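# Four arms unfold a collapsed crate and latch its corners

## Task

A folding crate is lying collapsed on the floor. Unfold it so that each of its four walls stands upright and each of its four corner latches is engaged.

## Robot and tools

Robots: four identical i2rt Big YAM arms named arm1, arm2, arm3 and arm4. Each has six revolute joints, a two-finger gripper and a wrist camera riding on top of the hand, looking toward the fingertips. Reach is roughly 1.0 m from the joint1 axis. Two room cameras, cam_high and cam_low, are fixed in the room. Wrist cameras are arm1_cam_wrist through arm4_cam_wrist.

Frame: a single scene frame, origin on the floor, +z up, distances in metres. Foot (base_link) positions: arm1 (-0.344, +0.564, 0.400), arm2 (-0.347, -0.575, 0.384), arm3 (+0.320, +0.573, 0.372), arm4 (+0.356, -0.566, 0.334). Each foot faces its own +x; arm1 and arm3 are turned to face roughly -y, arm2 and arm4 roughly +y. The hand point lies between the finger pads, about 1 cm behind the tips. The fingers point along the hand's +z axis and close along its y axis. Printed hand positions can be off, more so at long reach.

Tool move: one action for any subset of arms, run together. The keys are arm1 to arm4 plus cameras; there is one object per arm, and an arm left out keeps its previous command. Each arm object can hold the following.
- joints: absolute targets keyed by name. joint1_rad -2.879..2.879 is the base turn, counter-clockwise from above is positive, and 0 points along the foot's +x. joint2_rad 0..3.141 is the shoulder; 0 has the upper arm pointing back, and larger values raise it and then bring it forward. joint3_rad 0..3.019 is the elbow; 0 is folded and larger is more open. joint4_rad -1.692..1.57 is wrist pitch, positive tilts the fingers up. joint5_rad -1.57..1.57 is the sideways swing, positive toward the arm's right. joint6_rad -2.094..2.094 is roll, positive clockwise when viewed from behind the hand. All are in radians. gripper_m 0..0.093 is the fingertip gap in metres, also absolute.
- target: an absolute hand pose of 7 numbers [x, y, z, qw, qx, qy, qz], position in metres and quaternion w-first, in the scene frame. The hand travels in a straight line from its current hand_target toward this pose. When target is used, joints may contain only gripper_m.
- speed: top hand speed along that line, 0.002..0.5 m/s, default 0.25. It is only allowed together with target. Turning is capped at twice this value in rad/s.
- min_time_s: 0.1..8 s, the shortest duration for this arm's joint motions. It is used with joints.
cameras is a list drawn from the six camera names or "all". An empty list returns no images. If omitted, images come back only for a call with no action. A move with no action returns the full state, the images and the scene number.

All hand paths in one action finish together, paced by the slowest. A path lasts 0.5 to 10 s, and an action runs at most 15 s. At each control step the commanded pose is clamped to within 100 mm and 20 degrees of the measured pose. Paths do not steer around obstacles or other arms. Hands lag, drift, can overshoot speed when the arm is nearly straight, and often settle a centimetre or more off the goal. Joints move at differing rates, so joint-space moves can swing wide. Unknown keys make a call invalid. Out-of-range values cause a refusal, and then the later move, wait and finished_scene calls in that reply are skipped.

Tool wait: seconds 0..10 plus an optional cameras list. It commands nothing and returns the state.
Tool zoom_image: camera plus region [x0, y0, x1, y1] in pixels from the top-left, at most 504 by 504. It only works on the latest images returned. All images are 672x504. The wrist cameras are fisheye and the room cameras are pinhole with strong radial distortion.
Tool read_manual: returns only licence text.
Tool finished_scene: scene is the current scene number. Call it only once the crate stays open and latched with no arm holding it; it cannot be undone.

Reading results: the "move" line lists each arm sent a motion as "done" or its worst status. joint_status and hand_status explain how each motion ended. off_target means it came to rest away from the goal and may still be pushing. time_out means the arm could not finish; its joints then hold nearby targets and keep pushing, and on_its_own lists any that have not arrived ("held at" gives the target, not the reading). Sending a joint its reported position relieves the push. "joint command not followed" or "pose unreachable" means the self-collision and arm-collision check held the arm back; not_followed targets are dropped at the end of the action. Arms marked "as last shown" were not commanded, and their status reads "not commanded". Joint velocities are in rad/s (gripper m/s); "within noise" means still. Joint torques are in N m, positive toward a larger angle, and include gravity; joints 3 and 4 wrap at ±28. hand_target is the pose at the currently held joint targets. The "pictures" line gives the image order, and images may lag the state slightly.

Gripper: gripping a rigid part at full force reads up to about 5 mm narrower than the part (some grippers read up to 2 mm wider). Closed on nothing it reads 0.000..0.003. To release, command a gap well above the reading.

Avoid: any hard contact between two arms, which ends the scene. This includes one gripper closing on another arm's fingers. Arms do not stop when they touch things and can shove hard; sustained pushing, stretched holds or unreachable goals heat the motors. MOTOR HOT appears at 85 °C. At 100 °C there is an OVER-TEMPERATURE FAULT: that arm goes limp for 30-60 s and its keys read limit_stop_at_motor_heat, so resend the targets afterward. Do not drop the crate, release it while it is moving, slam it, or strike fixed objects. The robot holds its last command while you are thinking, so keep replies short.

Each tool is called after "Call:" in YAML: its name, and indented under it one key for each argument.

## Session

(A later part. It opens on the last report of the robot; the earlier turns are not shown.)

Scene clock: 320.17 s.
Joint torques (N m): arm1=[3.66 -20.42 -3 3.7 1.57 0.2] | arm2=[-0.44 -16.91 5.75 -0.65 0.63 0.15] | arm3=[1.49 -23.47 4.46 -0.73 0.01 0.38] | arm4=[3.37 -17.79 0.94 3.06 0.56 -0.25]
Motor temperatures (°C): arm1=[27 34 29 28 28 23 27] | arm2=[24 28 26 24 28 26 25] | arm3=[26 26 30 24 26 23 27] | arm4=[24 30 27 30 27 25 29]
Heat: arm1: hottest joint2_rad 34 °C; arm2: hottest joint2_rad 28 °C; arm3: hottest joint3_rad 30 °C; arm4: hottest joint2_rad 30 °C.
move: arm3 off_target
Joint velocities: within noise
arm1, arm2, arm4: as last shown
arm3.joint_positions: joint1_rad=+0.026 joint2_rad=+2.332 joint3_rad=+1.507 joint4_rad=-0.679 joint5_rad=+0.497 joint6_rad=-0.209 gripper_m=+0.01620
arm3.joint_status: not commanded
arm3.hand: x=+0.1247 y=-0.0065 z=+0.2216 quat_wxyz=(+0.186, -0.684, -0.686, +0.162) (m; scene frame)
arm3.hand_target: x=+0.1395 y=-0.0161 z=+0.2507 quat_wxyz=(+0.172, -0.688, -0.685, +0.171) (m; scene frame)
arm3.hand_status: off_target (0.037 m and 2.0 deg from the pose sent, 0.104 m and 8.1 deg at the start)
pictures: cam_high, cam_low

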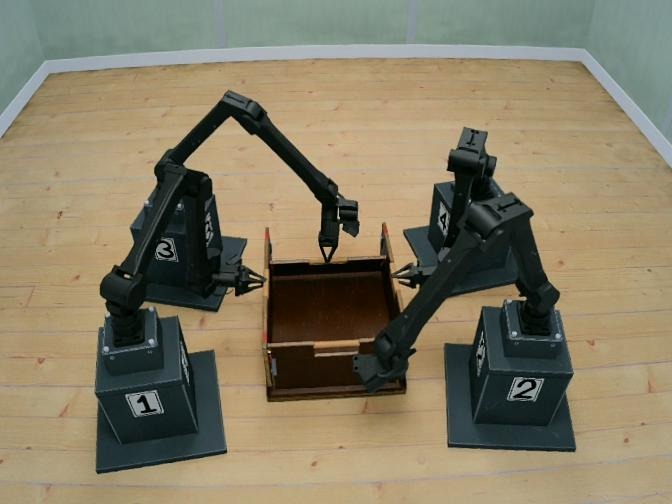

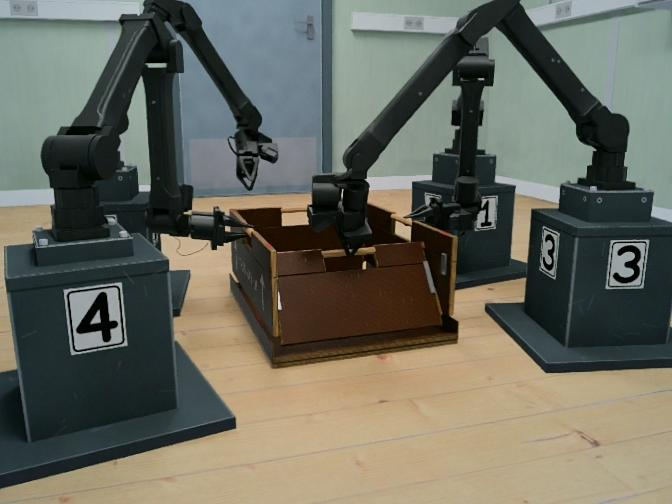

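Call:
move:
  arm3: {"target": [0.200, -0.018, 0.277, -0.2, 0.678, 0.678, -0.2], "speed": 0.15}
  cameras: ["cam_low", "cam_high"]

Call:
zoom_image:
  camera: "cam_low"
  region: [220, 180, 490, 380]

Scene clock: 323.23 s.
Joint torques (N m): arm1=[4.19 -20.42 -3.06 3.74 1.58 0.18] | arm2=[-0.38 -16.91 5.74 -0.66 0.63 0.14] | arm3=[1.67 -23.36 5.07 -0.35 -0.24 0.3] | arm4=[3.37 -17.73 0.92 3.06 0.55 -0.25]
Motor temperatures (°C): arm1=[27 34 29 28 28 23 27] | arm2=[24 28 26 24 28 26 25] | arm3=[26 27 30 24 26 23 27] | arm4=[24 30 27 30 27 25 29]
Heat: arm1: hottest joint2_rad 34 °C; arm2: hottest joint2_rad 28 °C; arm3: hottest joint3_rad 30 °C; arm4: hottest joint2_rad 30 °C.
move: arm3 off_target
Joint velocities: within noise
arm1, arm4: as last shown
arm2.joint_positions: joint1_rad=+0.552 joint2_rad=+2.053 joint3_rad=+1.117 joint4_rad=-1.015 joint5_rad=+0.700 joint6_rad=+0.541 gripper_m=+0.04989
arm2.joint_status: not commanded
arm2.hand: x=-0.4082 y=-0.1568 z=+0.3190 quat_wxyz=(-0.268, +0.659, -0.649, +0.271) (m; scene frame)
arm2.hand_target: x=-0.4092 y=-0.1485 z=+0.3212 quat_wxyz=(-0.271, +0.654, -0.654, +0.268) (m; scene frame)
arm2.hand_status: not commanded
arm3.joint_positions: joint1_rad=+0.138 joint2_rad=+2.292 joint3_rad=+1.490 joint4_rad=-0.776 joint5_rad=+0.597 joint6_rad=-0.070 gripper_m=+0.01620
arm3.joint_status: not commanded
arm3.hand: x=+0.1774 y=-0.0041 z=+0.2485 quat_wxyz=(+0.224, -0.678, -0.674, +0.188) (m; scene frame)
arm3.hand_target: x=+0.1988 y=-0.0179 z=+0.2757 quat_wxyz=(+0.201, -0.678, -0.678, +0.200) (m; scene frame)
arm3.hand_status: off_target (0.039 m and 3.1 deg from the pose sent, 0.094 m and 4.8 deg at the start)
arm4.joint_positions: joint1_rad=+0.912 joint2_rad=+2.397 joint3_rad=+0.833 joint4_rad=+1.267 joint5_rad=+1.116 joint6_rad=-1.300 gripper_m=+0.01692
pictures: cam_high, cam_low

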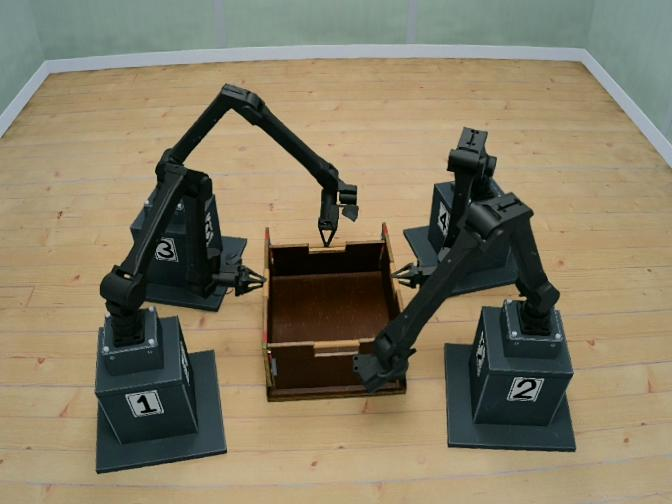

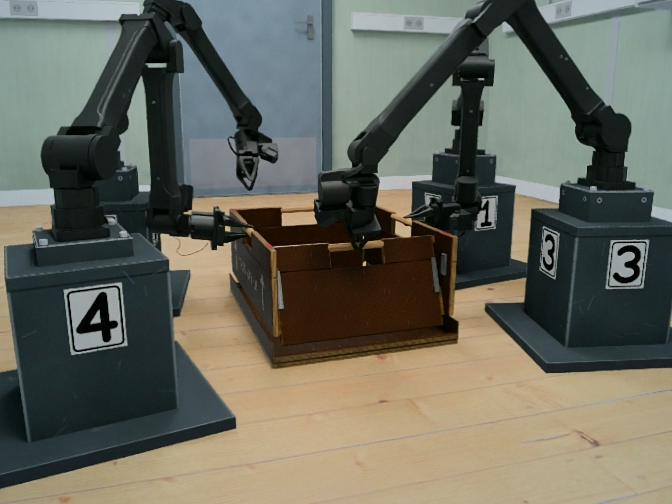

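Scaled by 1.867 from the camera's 672x504 image, which has a finer 960x720 frame.

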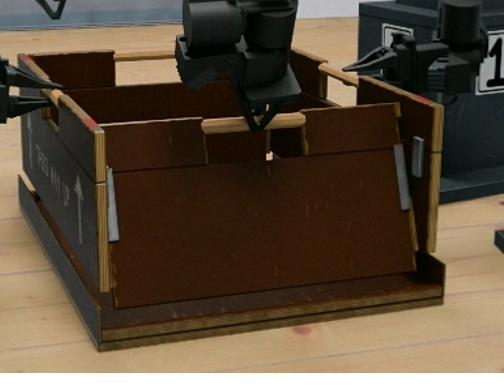

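Call:
move:
  arm3: {"target": [0.250, -0.018, 0.282, -0.2, 0.678, 0.678, -0.2], "speed": 0.1}
  cameras: ["cam_low", "cam_high"]

Call:
zoom_image:
  camera: "cam_low"
  region: [220, 180, 490, 380]

Call:
zoom_image:
  camera: "cam_low"
  region: [410, 210, 470, 330]

Scene clock: 329.33 s.
Joint torques (N m): arm1=[3.25 -21.07 -3.02 3.63 1.58 0.21] | arm2=[-0.44 -16.85 5.74 -0.65 0.64 0.15] | arm3=[3.49 -21.6 6.01 -0.77 -0.64 0.35] | arm4=[3.37 -17.73 0.92 3.06 0.55 -0.25]
Motor temperatures (°C): arm1=[27 34 29 28 28 23 27] | arm2=[24 28 26 24 28 26 25] | arm3=[26 28 30 24 26 23 28] | arm4=[24 30 27 30 27 25 29]
Heat: arm1: hottest joint2_rad 34 °C; arm2: hottest joint2_rad 28 °C; arm3: hottest joint3_rad 30 °C; arm4: hottest joint2_rad 30 °C.
move: arm3 off_target
Joint velocities: within noise
arm1, arm2, arm4: as last shown
arm3.joint_positions: joint1_rad=+0.207 joint2_rad=+2.275 joint3_rad=+1.490 joint4_rad=-0.840 joint5_rad=+0.608 joint6_rad=+0.022 gripper_m=+0.01620
arm3.joint_status: not commanded
arm3.hand: x=+0.2161 y=-0.0028 z=+0.2596 quat_wxyz=(+0.228, -0.679, -0.670, +0.194) (m; scene frame)
arm3.hand_target: x=+0.2494 y=-0.0181 z=+0.2820 quat_wxyz=(+0.200, -0.678, -0.679, +0.201) (m; scene frame)
arm3.hand_status: off_target (0.043 m and 3.4 deg from the pose sent, 0.081 m and 3.1 deg at the start)
pictures: cam_high, cam_low

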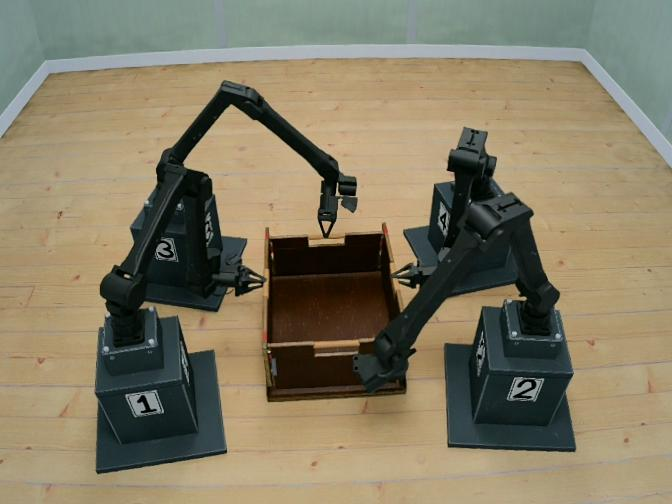

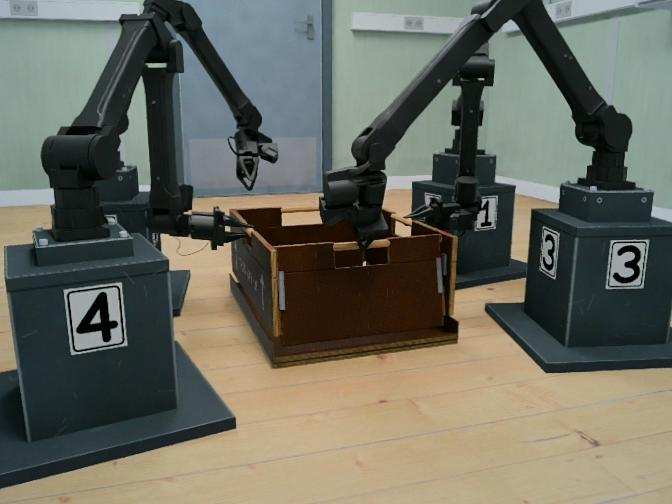

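Scaled by 1.867 from the camera's 672x504 image, which has a finer 960x720 frame.

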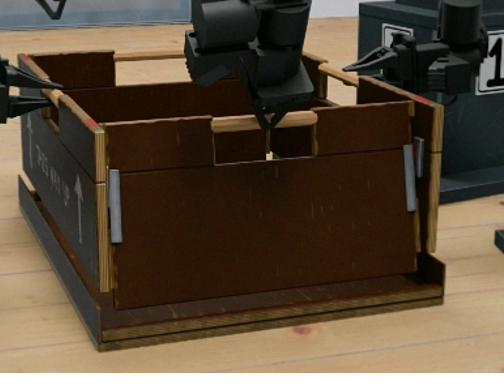

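Scaled by 4.200 from the camera's 672x504 image, which has a finer 960x720 frame.

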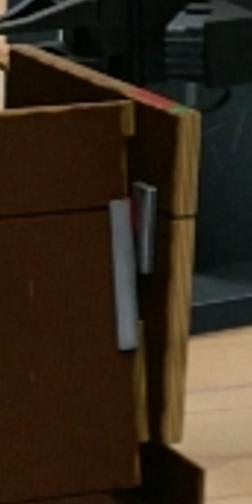

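Call:
move:
  arm3: {"target": [0.285, -0.018, 0.280, -0.2, 0.678, 0.678, -0.2], "speed": 0.08}
  cameras: ["cam_low", "cam_high"]

Call:
zoom_image:
  camera: "cam_low"
  region: [220, 180, 490, 380]

Call:
zoom_image:
  camera: "cam_low"
  region: [410, 210, 470, 330]

Scene clock: 333.73 s.
Joint torques (N m): arm1=[3.49 -20.95 -2.97 3.74 1.58 0.23] | arm2=[-0.5 -16.85 5.75 -0.65 0.63 0.15] | arm3=[2.67 -20.37 7.46 -0.92 -0.68 0.32] | arm4=[3.37 -17.73 0.92 3.06 0.55 -0.25]
Motor temperatures (°C): arm1=[27 34 29 28 28 23 27] | arm2=[24 28 26 24 28 26 25] | arm3=[26 28 30 24 26 23 28] | arm4=[24 31 27 30 27 25 29]
Heat: arm1: hottest joint2_rad 34 °C; arm2: hottest joint2_rad 28 °C; arm3: hottest joint3_rad 30 °C; arm4: hottest joint2_rad 31 °C.
move: arm3 off_target
Joint velocities: within noise
arm1, arm2, arm4: as last shown
arm3.joint_positions: joint1_rad=+0.279 joint2_rad=+2.269 joint3_rad=+1.490 joint4_rad=-0.885 joint5_rad=+0.608 joint6_rad=+0.098 gripper_m=+0.01620
arm3.joint_status: not commanded
arm3.hand: x=+0.2573 y=-0.0007 z=+0.2638 quat_wxyz=(+0.226, -0.676, -0.673, +0.198) (m; scene frame)
arm3.hand_target: x=+0.2844 y=-0.0175 z=+0.2802 quat_wxyz=(+0.200, -0.678, -0.679, +0.201) (m; scene frame)
arm3.hand_status: off_target (0.036 m and 3.1 deg from the pose sent, 0.073 m and 3.4 deg at the start)
arm4.hand_target: x=-0.0256 y=-0.2175 z=+0.2591 quat_wxyz=(-0.669, +0.744, -0.001, +0.000) (m; scene frame)
pictures: cam_high, cam_low

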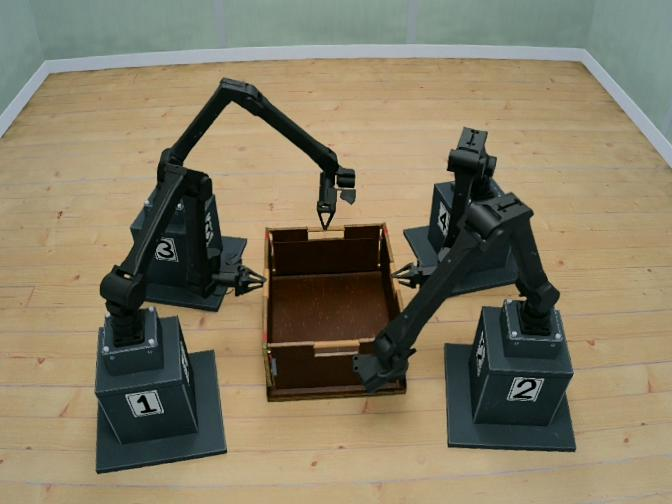

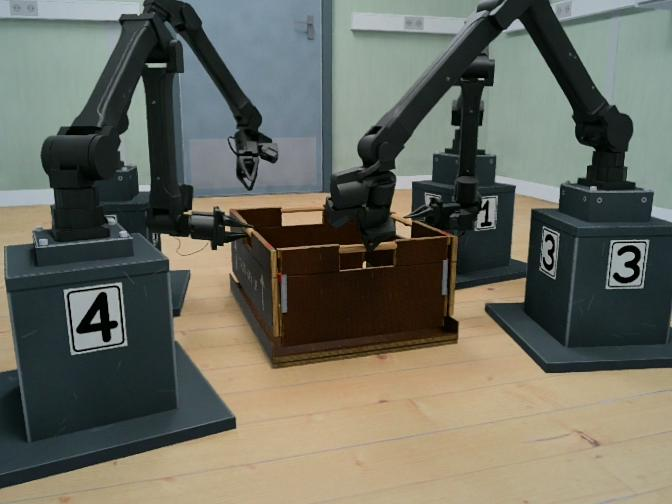

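Scaled by 1.867 from the camera's 672x504 image, which has a finer 960x720 frame.

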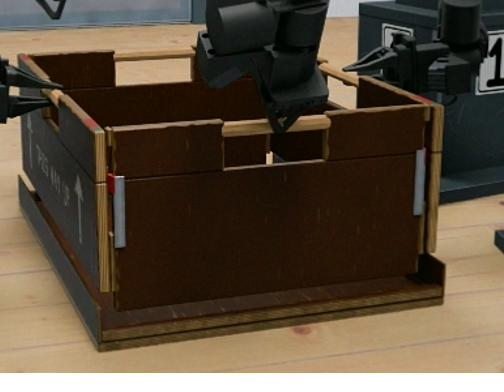

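Scaled by 4.200 from the camera's 672x504 image, which has a finer 960x720 frame.

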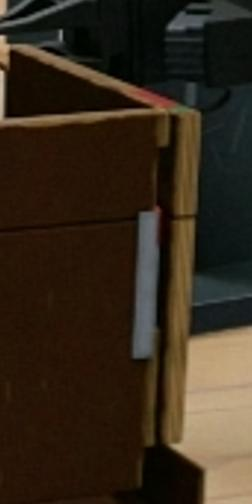

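Call:
zoom_image:
  camera: "cam_low"
  region: [250, 220, 330, 340]

Call:
move:
  arm3: {"target": [0.270, -0.018, 0.278, -0.2, 0.678, 0.678, -0.2], "speed": 0.08}
  cameras: []

Call:
move:
  arm3: {"joints": {"gripper_m": 0.05}}
  cameras: ["cam_low", "cam_high", "arm3_cam_wrist"]

Call:
zoom_image:
  camera: "cam_low"
  region: [220, 180, 490, 380]

Call:
zoom_image:
  camera: "cam_high"
  region: [220, 200, 440, 410]

Scaled by 4.200 from the camera's 672x504 image, which has a finer 960x720 frame.

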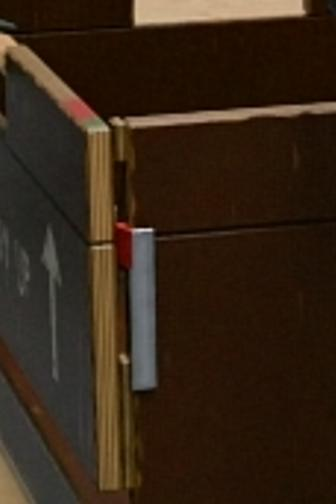

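Scene clock: 337.13 s.
Joint torques (N m): arm1=[4.01 -20.72 -2.93 3.7 1.57 0.19] | arm2=[-0.5 -16.85 5.74 -0.66 0.64 0.15] | arm3=[0.73 -20.72 6.87 0.16 -0.66 0.04] | arm4=[3.37 -17.73 0.91 3.04 0.55 -0.25]
Motor temperatures (°C): arm1=[27 34 29 28 28 23 27] | arm2=[24 28 26 24 28 26 25] | arm3=[26 28 31 24 26 23 28] | arm4=[24 31 27 30 27 25 29]
Heat: arm1: hottest joint2_rad 34 °C; arm2: hottest joint2_rad 28 °C; arm3: hottest joint3_rad 31 °C; arm4: hottest joint2_rad 31 °C.
move: arm3 off_target
Joint velocities: within noise
arm1, arm2, arm4: as last shown
arm3.joint_positions: joint1_rad=+0.278 joint2_rad=+2.269 joint3_rad=+1.490 joint4_rad=-0.885 joint5_rad=+0.608 joint6_rad=+0.096 gripper_m=+0.01620
arm3.joint_status: not commanded
arm3.hand: x=+0.2564 y=-0.0006 z=+0.2638 quat_wxyz=(+0.227, -0.676, -0.673, +0.198) (m; scene frame)
arm3.hand_target: x=+0.2695 y=-0.0176 z=+0.2782 quat_wxyz=(+0.200, -0.678, -0.678, +0.200) (m; scene frame)
arm3.hand_status: off_target (0.026 m and 3.1 deg from the pose sent, 0.026 m and 3.1 deg at the start)
pictures: none
No camera images: "cameras" was empty.

Scene clock: 337.77 s.
Joint torques (N m): arm1=[3.72 -21.13 -3.12 3.64 1.59 0.2] | arm2=[-0.5 -16.85 5.74 -0.65 0.63 0.15] | arm3=[0.67 -20.31 6.91 0.08 0.32 0.03] | arm4=[3.37 -17.73 0.92 3.07 0.55 -0.25]
Motor temperatures (°C): arm1=[27 34 29 28 28 23 27] | arm2=[24 28 26 24 28 26 25] | arm3=[26 28 31 24 26 23 28] | arm4=[24 31 27 30 27 25 29]
Heat: arm1: hottest joint2_rad 34 °C; arm2: hottest joint2_rad 28 °C; arm3: hottest joint3_rad 31 °C; arm4: hottest joint2_rad 31 °C.
move: arm3 done
Joint velocities: within noise
arm1, arm2, arm4: as last shown
arm3.joint_positions: joint1_rad=+0.289 joint2_rad=+2.265 joint3_rad=+1.490 joint4_rad=-0.892 joint5_rad=+0.571 joint6_rad=+0.096 gripper_m=+0.04980
arm3.joint_status: all done
arm3.hand: x=+0.2678 y=+0.0000 z=+0.2630 quat_wxyz=(+0.216, -0.676, -0.680, +0.184) (m; scene frame)
arm3.hand_target: x=+0.2765 y=-0.0160 z=+0.2768 quat_wxyz=(+0.200, -0.675, -0.683, +0.195) (m; scene frame)
arm3.hand_status: not commanded
pictures: arm3_cam_wrist, cam_high, cam_low

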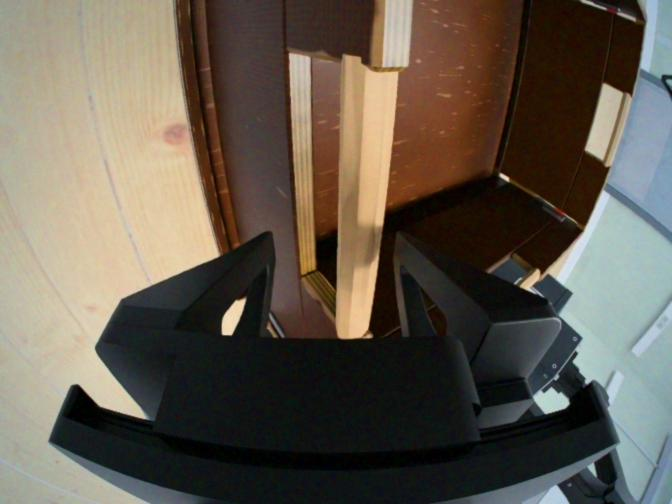

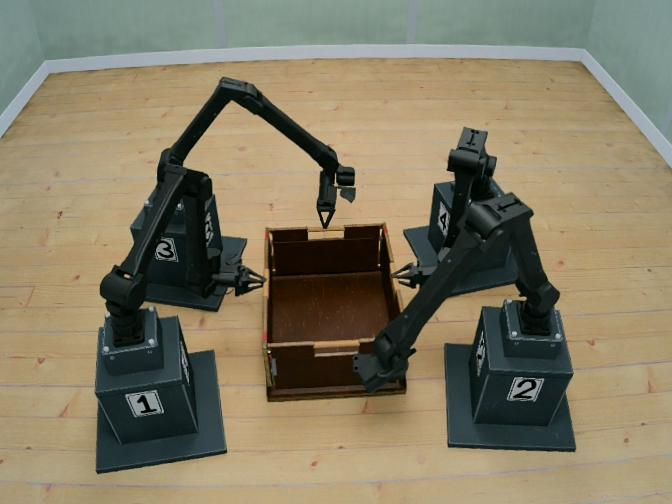

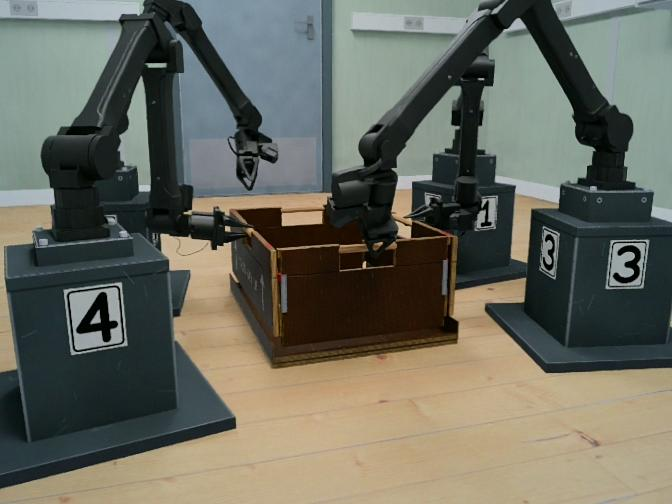

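Scaled by 1.867 from the camera's 672x504 image, which has a finer 960x720 frame.

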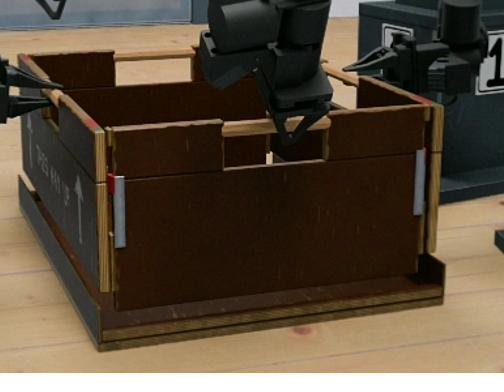

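Scaled by 2.291 from the camera's 672x504 image, which has a finer 960x720 frame.

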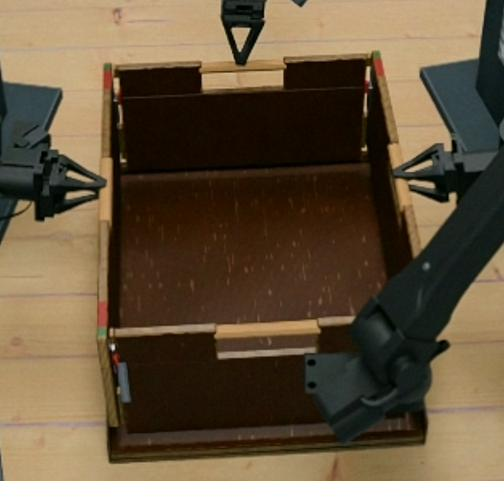

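Call:
move:
  arm3: {"target": [0.335, -0.016, 0.365, -0.2, 0.678, 0.678, -0.2], "speed": 0.25}
  cameras: []

Call:
move:
  arm3: {"target": [0.350, 0.160, 0.30, -0.2706, 0.6533, 0.6533, -0.2706], "speed": 0.35}
  cameras: ["arm3_cam_wrist", "cam_low"]

Call:
zoom_image:
  camera: "arm3_cam_wrist"
  region: [220, 120, 420, 260]

Call:
zoom_image:
  camera: "cam_low"
  region: [250, 210, 470, 350]

Scene clock: 345.97 s.
Joint torques (N m): arm1=[3.55 -20.6 -3.06 3.79 1.6 0.2] | arm2=[-0.44 -16.91 5.72 -0.64 0.64 0.15] | arm3=[-0.79 -18.37 8.64 -0.42 0.46 0.23] | arm4=[3.37 -17.67 0.92 3.07 0.55 -0.25]
Motor temperatures (°C): arm1=[27 34 28 28 28 23 27] | arm2=[24 28 26 24 28 26 25] | arm3=[26 28 31 24 26 23 27] | arm4=[24 31 27 30 28 25 29]
Heat: arm1: hottest joint2_rad 34 °C; arm2: hottest joint2_rad 28 °C; arm3: hottest joint3_rad 31 °C; arm4: hottest joint2_rad 31 °C.
move: arm3 off_target
Joint velocities: within noise
arm1, arm2, arm4: as last shown
arm3.joint_positions: joint1_rad=+0.394 joint2_rad=+2.133 joint3_rad=+1.552 joint4_rad=-1.127 joint5_rad=+0.569 joint6_rad=+0.208 gripper_m=+0.04990
arm3.joint_status: not commanded
arm3.hand: x=+0.3290 y=-0.0043 z=+0.3581 quat_wxyz=(+0.210, -0.674, -0.681, +0.195) (m; scene frame)
arm3.hand_target: x=+0.3303 y=-0.0166 z=+0.3651 quat_wxyz=(+0.201, -0.681, -0.675, +0.200) (m; scene frame)
arm3.hand_status: off_target (0.015 m and 1.4 deg from the pose sent, 0.123 m and 2.6 deg at the start)
pictures: none
No camera images: "cameras" was empty.

Scene clock: 347.60 s.
Joint torques (N m): arm1=[3.72 -20.89 -3.08 3.54 1.58 0.22] | arm2=[-0.56 -16.79 5.74 -0.65 0.64 0.15] | arm3=[-0.56 -15.85 2.7 0.09 0.71 0.22] | arm4=[3.37 -17.73 0.92 3.06 0.55 -0.25]
Motor temperatures (°C): arm1=[27 34 28 28 28 23 27] | arm2=[24 28 26 24 28 26 25] | arm3=[26 28 31 24 26 23 27] | arm4=[24 31 27 30 28 25 29]
Heat: arm1: hottest joint2_rad 34 °C; arm2: hottest joint2_rad 28 °C; arm3: hottest joint3_rad 31 °C; arm4: hottest joint2_rad 31 °C.
move: arm3 done
Joint velocities: within noise
arm1.joint_positions: joint1_rad=+0.893 joint2_rad=+2.636 joint3_rad=+0.864 joint4_rad=+1.523 joint5_rad=+1.134 joint6_rad=-1.351 gripper_m=+0.01697
arm1.joint_status: not commanded
arm1.hand: x=-0.0209 y=+0.2099 z=+0.2439 quat_wxyz=(+0.027, -0.021, -0.741, +0.671) (m; scene frame)
arm1.hand_target: x=-0.0130 y=+0.2271 z=+0.2608 quat_wxyz=(+0.008, -0.027, -0.734, +0.679) (m; scene frame)
arm1.hand_status: not commanded
arm2: as last shown
arm3.joint_positions: joint1_rad=+0.566 joint2_rad=+2.044 joint3_rad=+1.065 joint4_rad=-0.935 joint5_rad=+0.727 joint6_rad=+0.475 gripper_m=+0.04990
arm3.joint_status: not commanded
arm3.hand: x=+0.3487 y=+0.1584 z=+0.2993 quat_wxyz=(+0.275, -0.651, -0.655, +0.267) (m; scene frame)
arm3.hand_target: x=+0.3503 y=+0.1583 z=+0.3023 quat_wxyz=(+0.268, -0.654, -0.652, +0.274) (m; scene frame)
arm3.hand_status: done (0.002 m and 0.8 deg from the pose sent, 0.176 m and 11.8 deg at the start)
arm4.joint_positions: joint1_rad=+0.912 joint2_rad=+2.397 joint3_rad=+0.833 joint4_rad=+1.267 joint5_rad=+1.116 joint6_rad=-1.300 gripper_m=+0.01692
arm4.joint_status: not commanded
arm4.hand: x=-0.0191 y=-0.2102 z=+0.2456 quat_wxyz=(-0.660, +0.751, -0.006, +0.004) (m; scene frame)
arm4.hand_target: x=-0.0256 y=-0.2175 z=+0.2591 quat_wxyz=(-0.669, +0.744, -0.001, +0.000) (m; scene frame)
arm4.hand_status: not commanded
pictures: arm3_cam_wrist, cam_low

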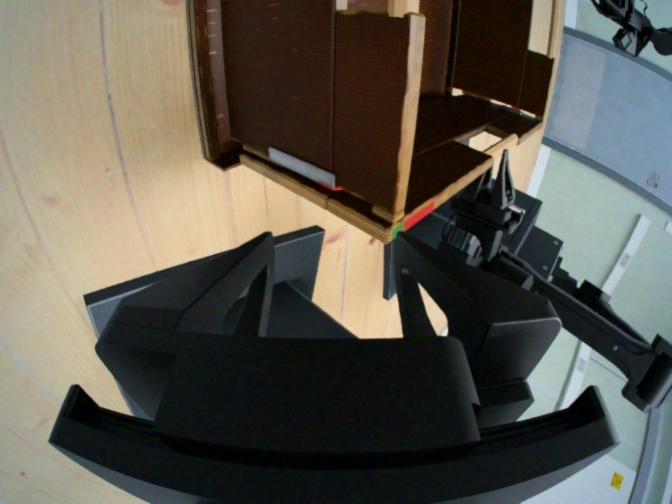

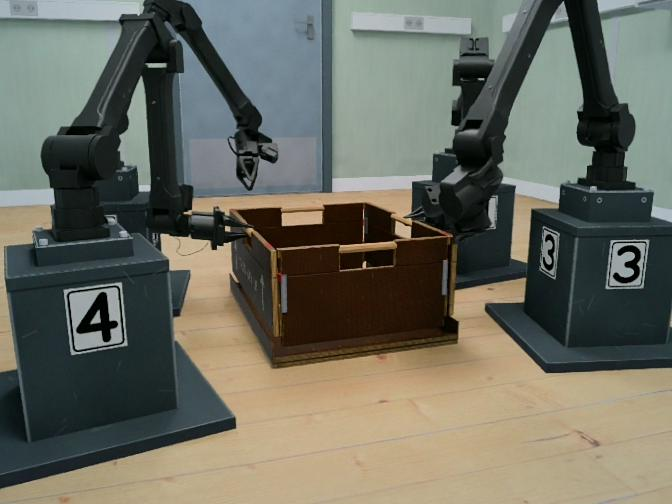

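Scaled by 2.520 from the camera's 672x504 image, which has a finer 960x720 frame.

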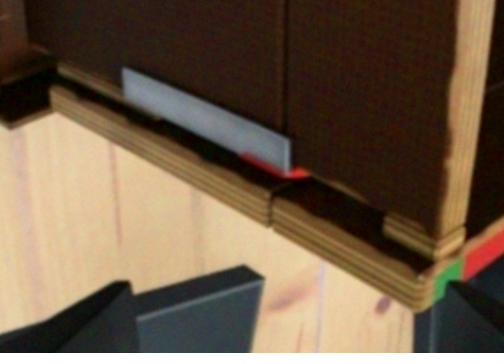

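Scaled by 2.291 from the camera's 672x504 image, which has a finer 960x720 frame.

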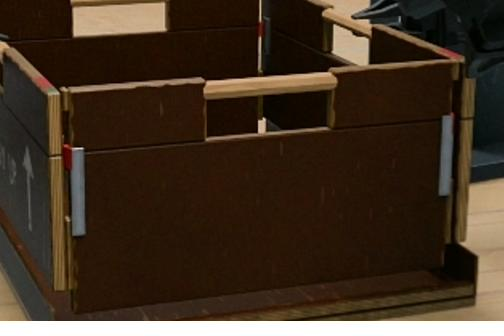

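Call:
move:
  arm1: {"target": [-0.013, 0.206, 0.261, -0.006, 0.031, 0.732, -0.680], "speed": 0.06}
  arm4: {"target": [-0.0255, -0.200, 0.2590, 0.669, -0.743, 0, 0], "speed": 0.06}
  cameras: ["arm3_cam_wrist", "arm2_cam_wrist", "cam_low"]

Call:
zoom_image:
  camera: "arm3_cam_wrist"
  region: [220, 120, 420, 260]

Call:
zoom_image:
  camera: "arm2_cam_wrist"
  region: [250, 140, 450, 260]

Call:
zoom_image:
  camera: "cam_low"
  region: [250, 210, 470, 350]

Scene clock: 352.50 s.
Joint torques (N m): arm1=[-0.09 -20.37 -0.99 3.74 0.25 0] | arm2=[-0.44 -16.79 5.74 -0.66 0.64 0.14] | arm3=[0.44 -16.03 2.69 0.13 0.72 0.23] | arm4=[1.14 -17.38 2.63 2.84 -0.08 -0.39]
Motor temperatures (°C): arm1=[27 34 28 28 28 23 27] | arm2=[24 28 26 24 28 26 25] | arm3=[26 27 30 24 26 23 27] | arm4=[24 31 27 30 28 25 29]
Heat: arm1: hottest joint2_rad 34 °C; arm2: hottest joint2_rad 28 °C; arm3: hottest joint3_rad 30 °C; arm4: hottest joint2_rad 31 °C.
move: arm1 off_target; arm4 off_target
Joint velocities: within noise
arm1.joint_positions: joint1_rad=+0.889 joint2_rad=+2.636 joint3_rad=+0.864 joint4_rad=+1.525 joint5_rad=+1.122 joint6_rad=-1.351 gripper_m=+0.01696
arm1.joint_status: not commanded
arm1.hand: x=-0.0204 y=+0.2083 z=+0.2437 quat_wxyz=(+0.024, -0.019, -0.741, +0.670) (m; scene frame)
arm1.hand_target: x=-0.0132 y=+0.2060 z=+0.2608 quat_wxyz=(+0.006, -0.032, -0.732, +0.680) (m; scene frame)
arm1.hand_status: off_target (0.019 m and 2.9 deg from the pose sent, 0.019 m and 3.0 deg at the start)
arm2: as last shown
arm3.joint_positions: joint1_rad=+0.563 joint2_rad=+2.044 joint3_rad=+1.065 joint4_rad=-0.935 joint5_rad=+0.727 joint6_rad=+0.477 gripper_m=+0.04990
arm3.joint_status: not commanded
arm3.hand: x=+0.3474 y=+0.1583 z=+0.2993 quat_wxyz=(+0.275, -0.652, -0.654, +0.267) (m; scene frame)
arm3.hand_target: x=+0.3491 y=+0.1582 z=+0.3023 quat_wxyz=(+0.268, -0.656, -0.651, +0.274) (m; scene frame)
arm3.hand_status: not commanded
arm4.joint_positions: joint1_rad=+0.904 joint2_rad=+2.397 joint3_rad=+0.833 joint4_rad=+1.272 joint5_rad=+1.097 joint6_rad=-1.306 gripper_m=+0.01692
arm4.joint_status: not commanded
arm4.hand: x=-0.0197 y=-0.2073 z=+0.2454 quat_wxyz=(-0.659, +0.752, -0.002, +0.000) (m; scene frame)
arm4.hand_target: x=-0.0256 y=-0.2003 z=+0.2588 quat_wxyz=(-0.668, +0.744, +0.000, +0.001) (m; scene frame)
arm4.hand_status: off_target (0.016 m and 1.6 deg from the pose sent, 0.018 m and 1.6 deg at the start)
pictures: arm2_cam_wrist, arm3_cam_wrist, cam_low

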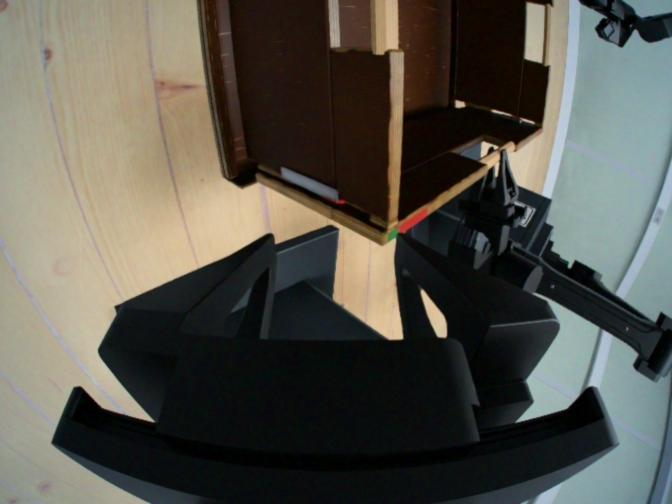

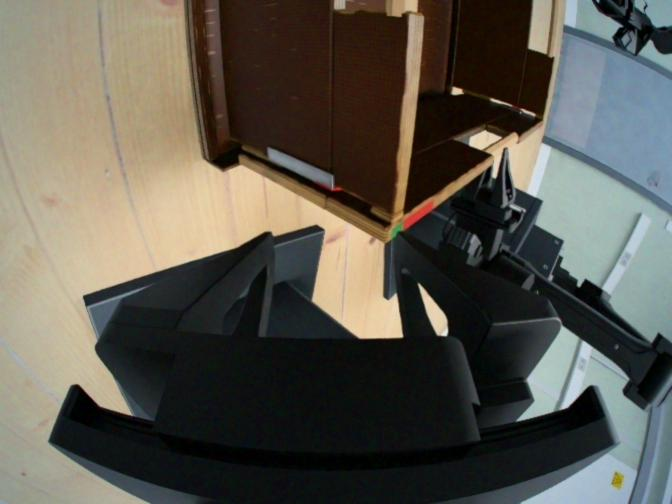

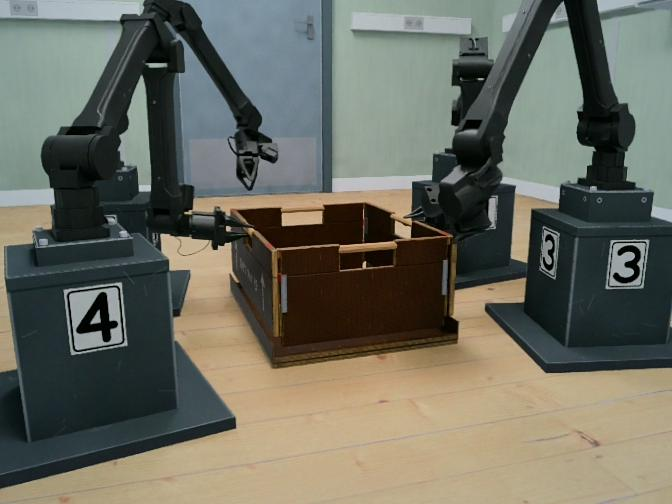

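Scaled by 2.520 from the camera's 672x504 image, which has a finer 960x720 frame.

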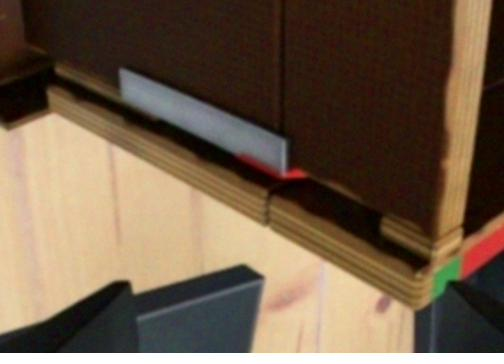

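Scaled by 2.520 from the camera's 672x504 image, which has a finer 960x720 frame.

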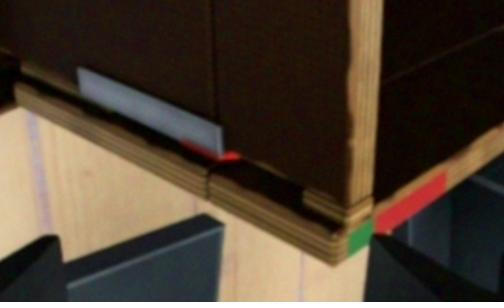

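Scaled by 2.291 from the camera's 672x504 image, which has a finer 960x720 frame.

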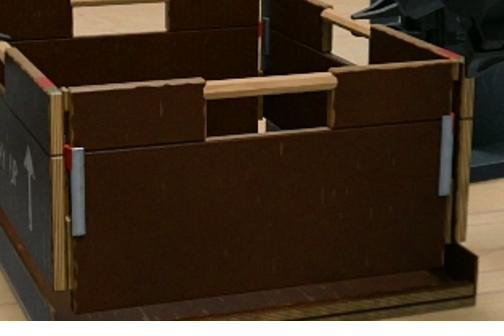

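Call:
zoom_image:
  camera: "arm3_cam_wrist"
  region: [290, 150, 370, 210]

Call:
zoom_image:
  camera: "cam_low"
  region: [265, 255, 305, 305]

Call:
zoom_image:
  camera: "cam_low"
  region: [350, 200, 390, 250]

Scaled by 6.300 from the camera's 672x504 image, which has a finer 960x720 frame.

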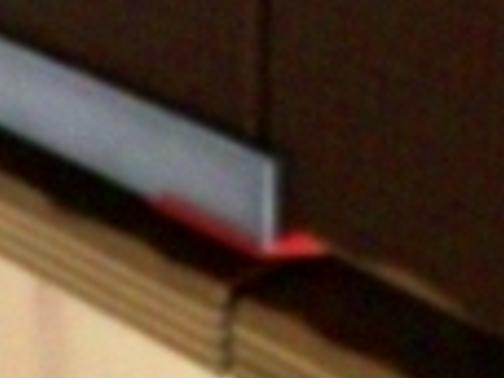

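Scaled by 10.080 from the camera's 672x504 image, which has a finer 960x720 frame.

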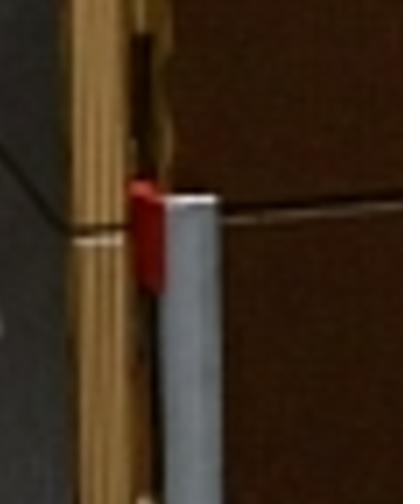

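Scaled by 10.080 from the camera's 672x504 image, which has a finer 960x720 frame.

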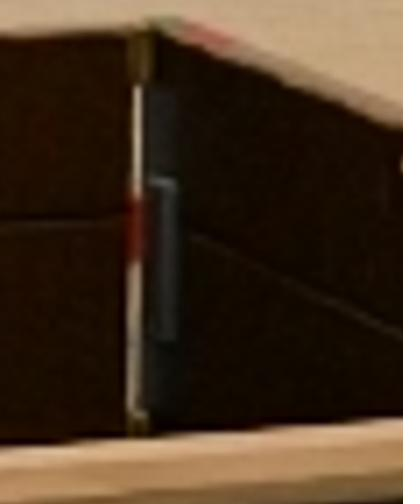

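Call:
move:
  arm1: {"target": [-0.018, 0.203, 0.248, 0.006, 0.032, 0.732, -0.680], "speed": 0.06}
  arm4: {"target": [-0.022, -0.203, 0.2475, 0.669, -0.743, 0, 0], "speed": 0.06}
  cameras: []

Call:
move:
  arm1: {"joints": {"gripper_m": 0.05}, "min_time_s": 1}
  arm4: {"joints": {"gripper_m": 0.05}, "min_time_s": 1}
  cameras: ["cam_high", "cam_low", "arm1_cam_wrist", "arm4_cam_wrist", "arm2_cam_wrist", "arm3_cam_wrist"]

Scene clock: 362.53 s.
Joint torques (N m): arm1=[-0.38 -17.96 -0.44 3.23 0.11 0.34] | arm2=[-0.44 -16.85 5.75 -0.65 0.64 0.15] | arm3=[-0.09 -15.97 2.73 0.17 0.7 0.24] | arm4=[1.26 -15.62 2.84 2.63 0.03 -0.17]
Motor temperatures (°C): arm1=[27 34 28 28 27 23 27] | arm2=[24 28 26 24 28 26 25] | arm3=[26 27 30 24 26 23 27] | arm4=[24 31 27 30 27 25 29]
Heat: arm1: hottest joint2_rad 34 °C; arm2: hottest joint2_rad 28 °C; arm3: hottest joint3_rad 30 °C; arm4: hottest joint2_rad 31 °C.
move: arm1 off_target; arm4 done
Joint velocities: within noise
arm1.joint_positions: joint1_rad=+0.883 joint2_rad=+2.639 joint3_rad=+0.857 joint4_rad=+1.542 joint5_rad=+1.097 joint6_rad=-1.351 gripper_m=+0.01695
arm1.joint_status: not commanded
arm1.hand: x=-0.0209 y=+0.2075 z=+0.2435 quat_wxyz=(+0.014, -0.016, -0.742, +0.670) (m; scene frame)
arm1.hand_target: x=-0.0201 y=+0.2042 z=+0.2480 quat_wxyz=(-0.002, -0.033, -0.737, +0.675) (m; scene frame)
arm1.hand_status: off_target (0.007 m and 3.4 deg from the pose sent, 0.007 m and 4.0 deg at the start; a joint's target at an end of its range on 30 of 32 steps)
arm2.joint_positions: joint1_rad=+0.552 joint2_rad=+2.053 joint3_rad=+1.117 joint4_rad=-1.015 joint5_rad=+0.700 joint6_rad=+0.541 gripper_m=+0.04989
arm2.joint_status: not commanded
arm2.hand: x=-0.4082 y=-0.1568 z=+0.3190 quat_wxyz=(-0.268, +0.659, -0.649, +0.271) (m; scene frame)
arm2.hand_target: x=-0.4092 y=-0.1485 z=+0.3212 quat_wxyz=(-0.271, +0.654, -0.654, +0.268) (m; scene frame)
arm2.hand_status: not commanded
arm3: as last shown
arm4.joint_positions: joint1_rad=+0.904 joint2_rad=+2.409 joint3_rad=+0.833 joint4_rad=+1.310 joint5_rad=+1.096 joint6_rad=-1.326 gripper_m=+0.01692
arm4.joint_status: not commanded
arm4.hand: x=-0.0190 y=-0.2078 z=+0.2452 quat_wxyz=(-0.663, +0.748, -0.002, -0.003) (m; scene frame)
arm4.hand_target: x=-0.0219 y=-0.2031 z=+0.2479 quat_wxyz=(-0.669, +0.744, +0.000, +0.000) (m; scene frame)
arm4.hand_status: done (0.006 m and 1.0 deg from the pose sent, 0.005 m and 1.6 deg at the start)
pictures: none
No camera images: "cameras" was empty.

Scene clock: 363.20 s.
Joint torques (N m): arm1=[-0.38 -17.79 -0.53 2.78 0.16 0.28] | arm2=[-0.5 -16.85 5.75 -0.68 0.63 0.14] | arm3=[-0.26 -16.21 2.84 0.05 0.69 0.25] | arm4=[1.26 -15.62 2.7 2.19 0.05 0]
Motor temperatures (°C): arm1=[27 34 28 28 27 23 27] | arm2=[24 28 26 24 28 26 25] | arm3=[26 27 30 24 26 23 27] | arm4=[24 31 27 30 27 25 29]
Heat: arm1: hottest joint2_rad 34 °C; arm2: hottest joint2_rad 28 °C; arm3: hottest joint3_rad 30 °C; arm4: hottest joint2_rad 31 °C.
move: arm1 done; arm4 done
Joint velocities: within noise
arm1.joint_positions: joint1_rad=+0.887 joint2_rad=+2.639 joint3_rad=+0.864 joint4_rad=+1.552 joint5_rad=+1.093 joint6_rad=-1.350 gripper_m=+0.04991
arm1.joint_status: all done
arm1.hand: x=-0.0159 y=+0.2076 z=+0.2453 quat_wxyz=(+0.005, -0.018, -0.740, +0.672) (m; scene frame)
arm1.hand_target: x=-0.0162 y=+0.2048 z=+0.2483 quat_wxyz=(-0.006, -0.031, -0.737, +0.676) (m; scene frame)
arm1.hand_status: not commanded
arm2, arm3: as last shown
arm4.joint_positions: joint1_rad=+0.904 joint2_rad=+2.409 joint3_rad=+0.834 joint4_rad=+1.319 joint5_rad=+1.094 joint6_rad=-1.351 gripper_m=+0.04989
arm4.joint_status: all done
arm4.hand: x=-0.0201 y=-0.2073 z=+0.2467 quat_wxyz=(-0.665, +0.747, +0.004, +0.001) (m; scene frame)
arm4.hand_target: x=-0.0219 y=-0.2033 z=+0.2478 quat_wxyz=(-0.668, +0.744, +0.003, +0.003) (m; scene frame)
arm4.hand_status: not commanded
pictures: arm1_cam_wrist, arm2_cam_wrist, arm3_cam_wrist, arm4_cam_wrist, cam_high, cam_low

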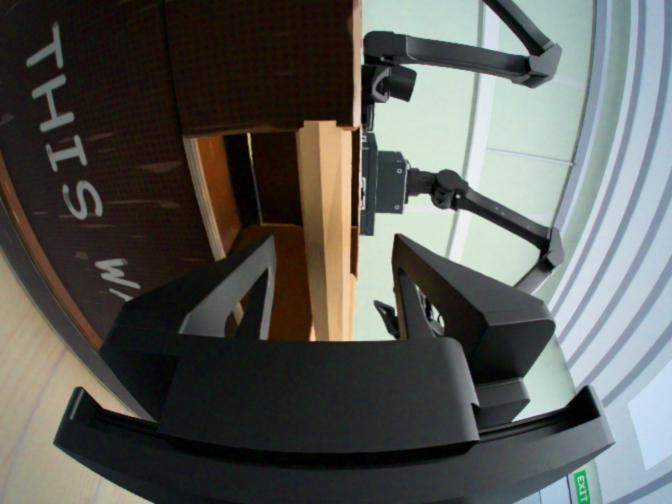

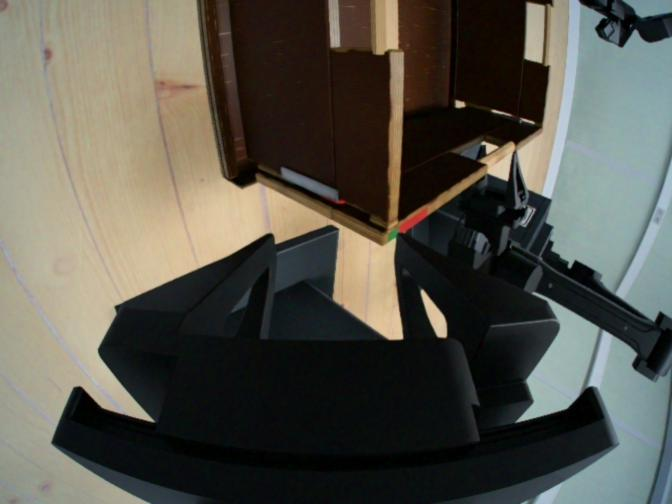

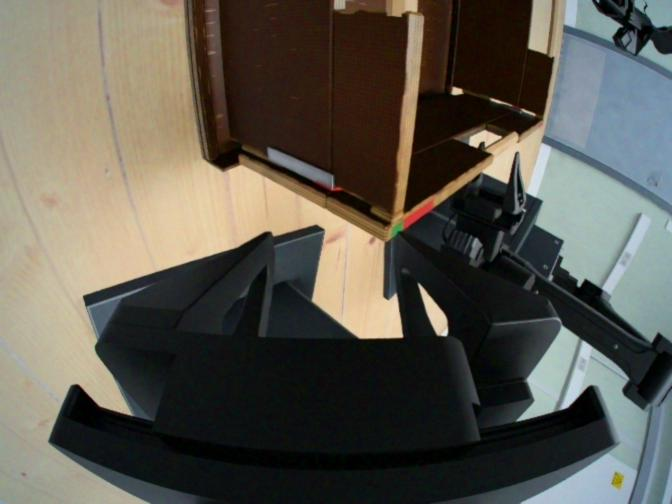

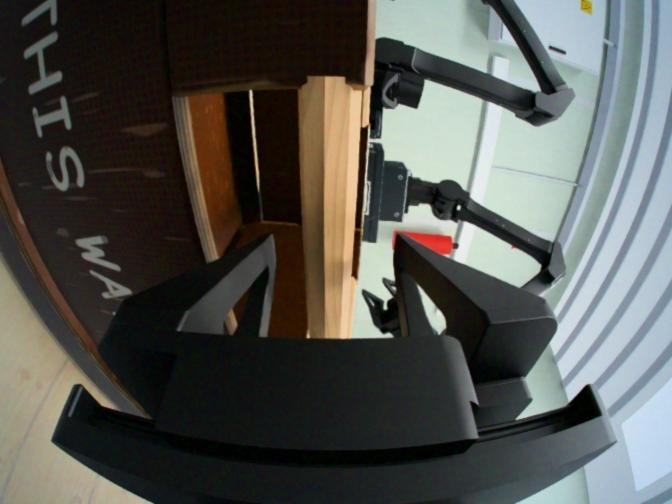

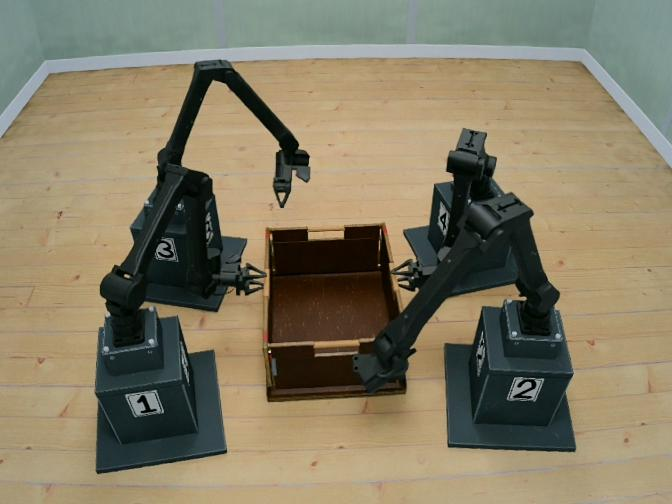

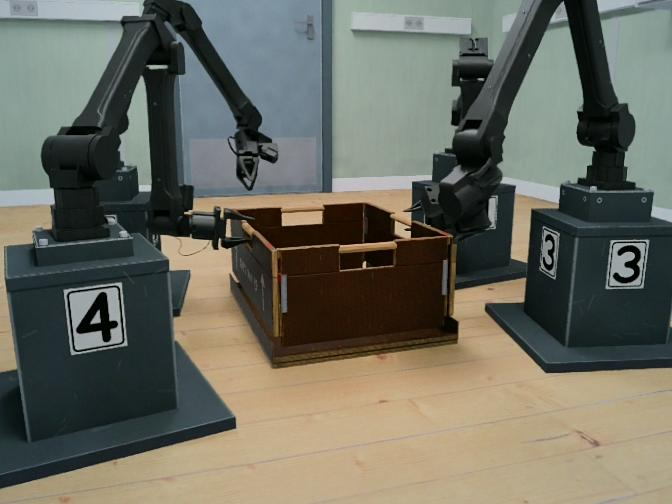

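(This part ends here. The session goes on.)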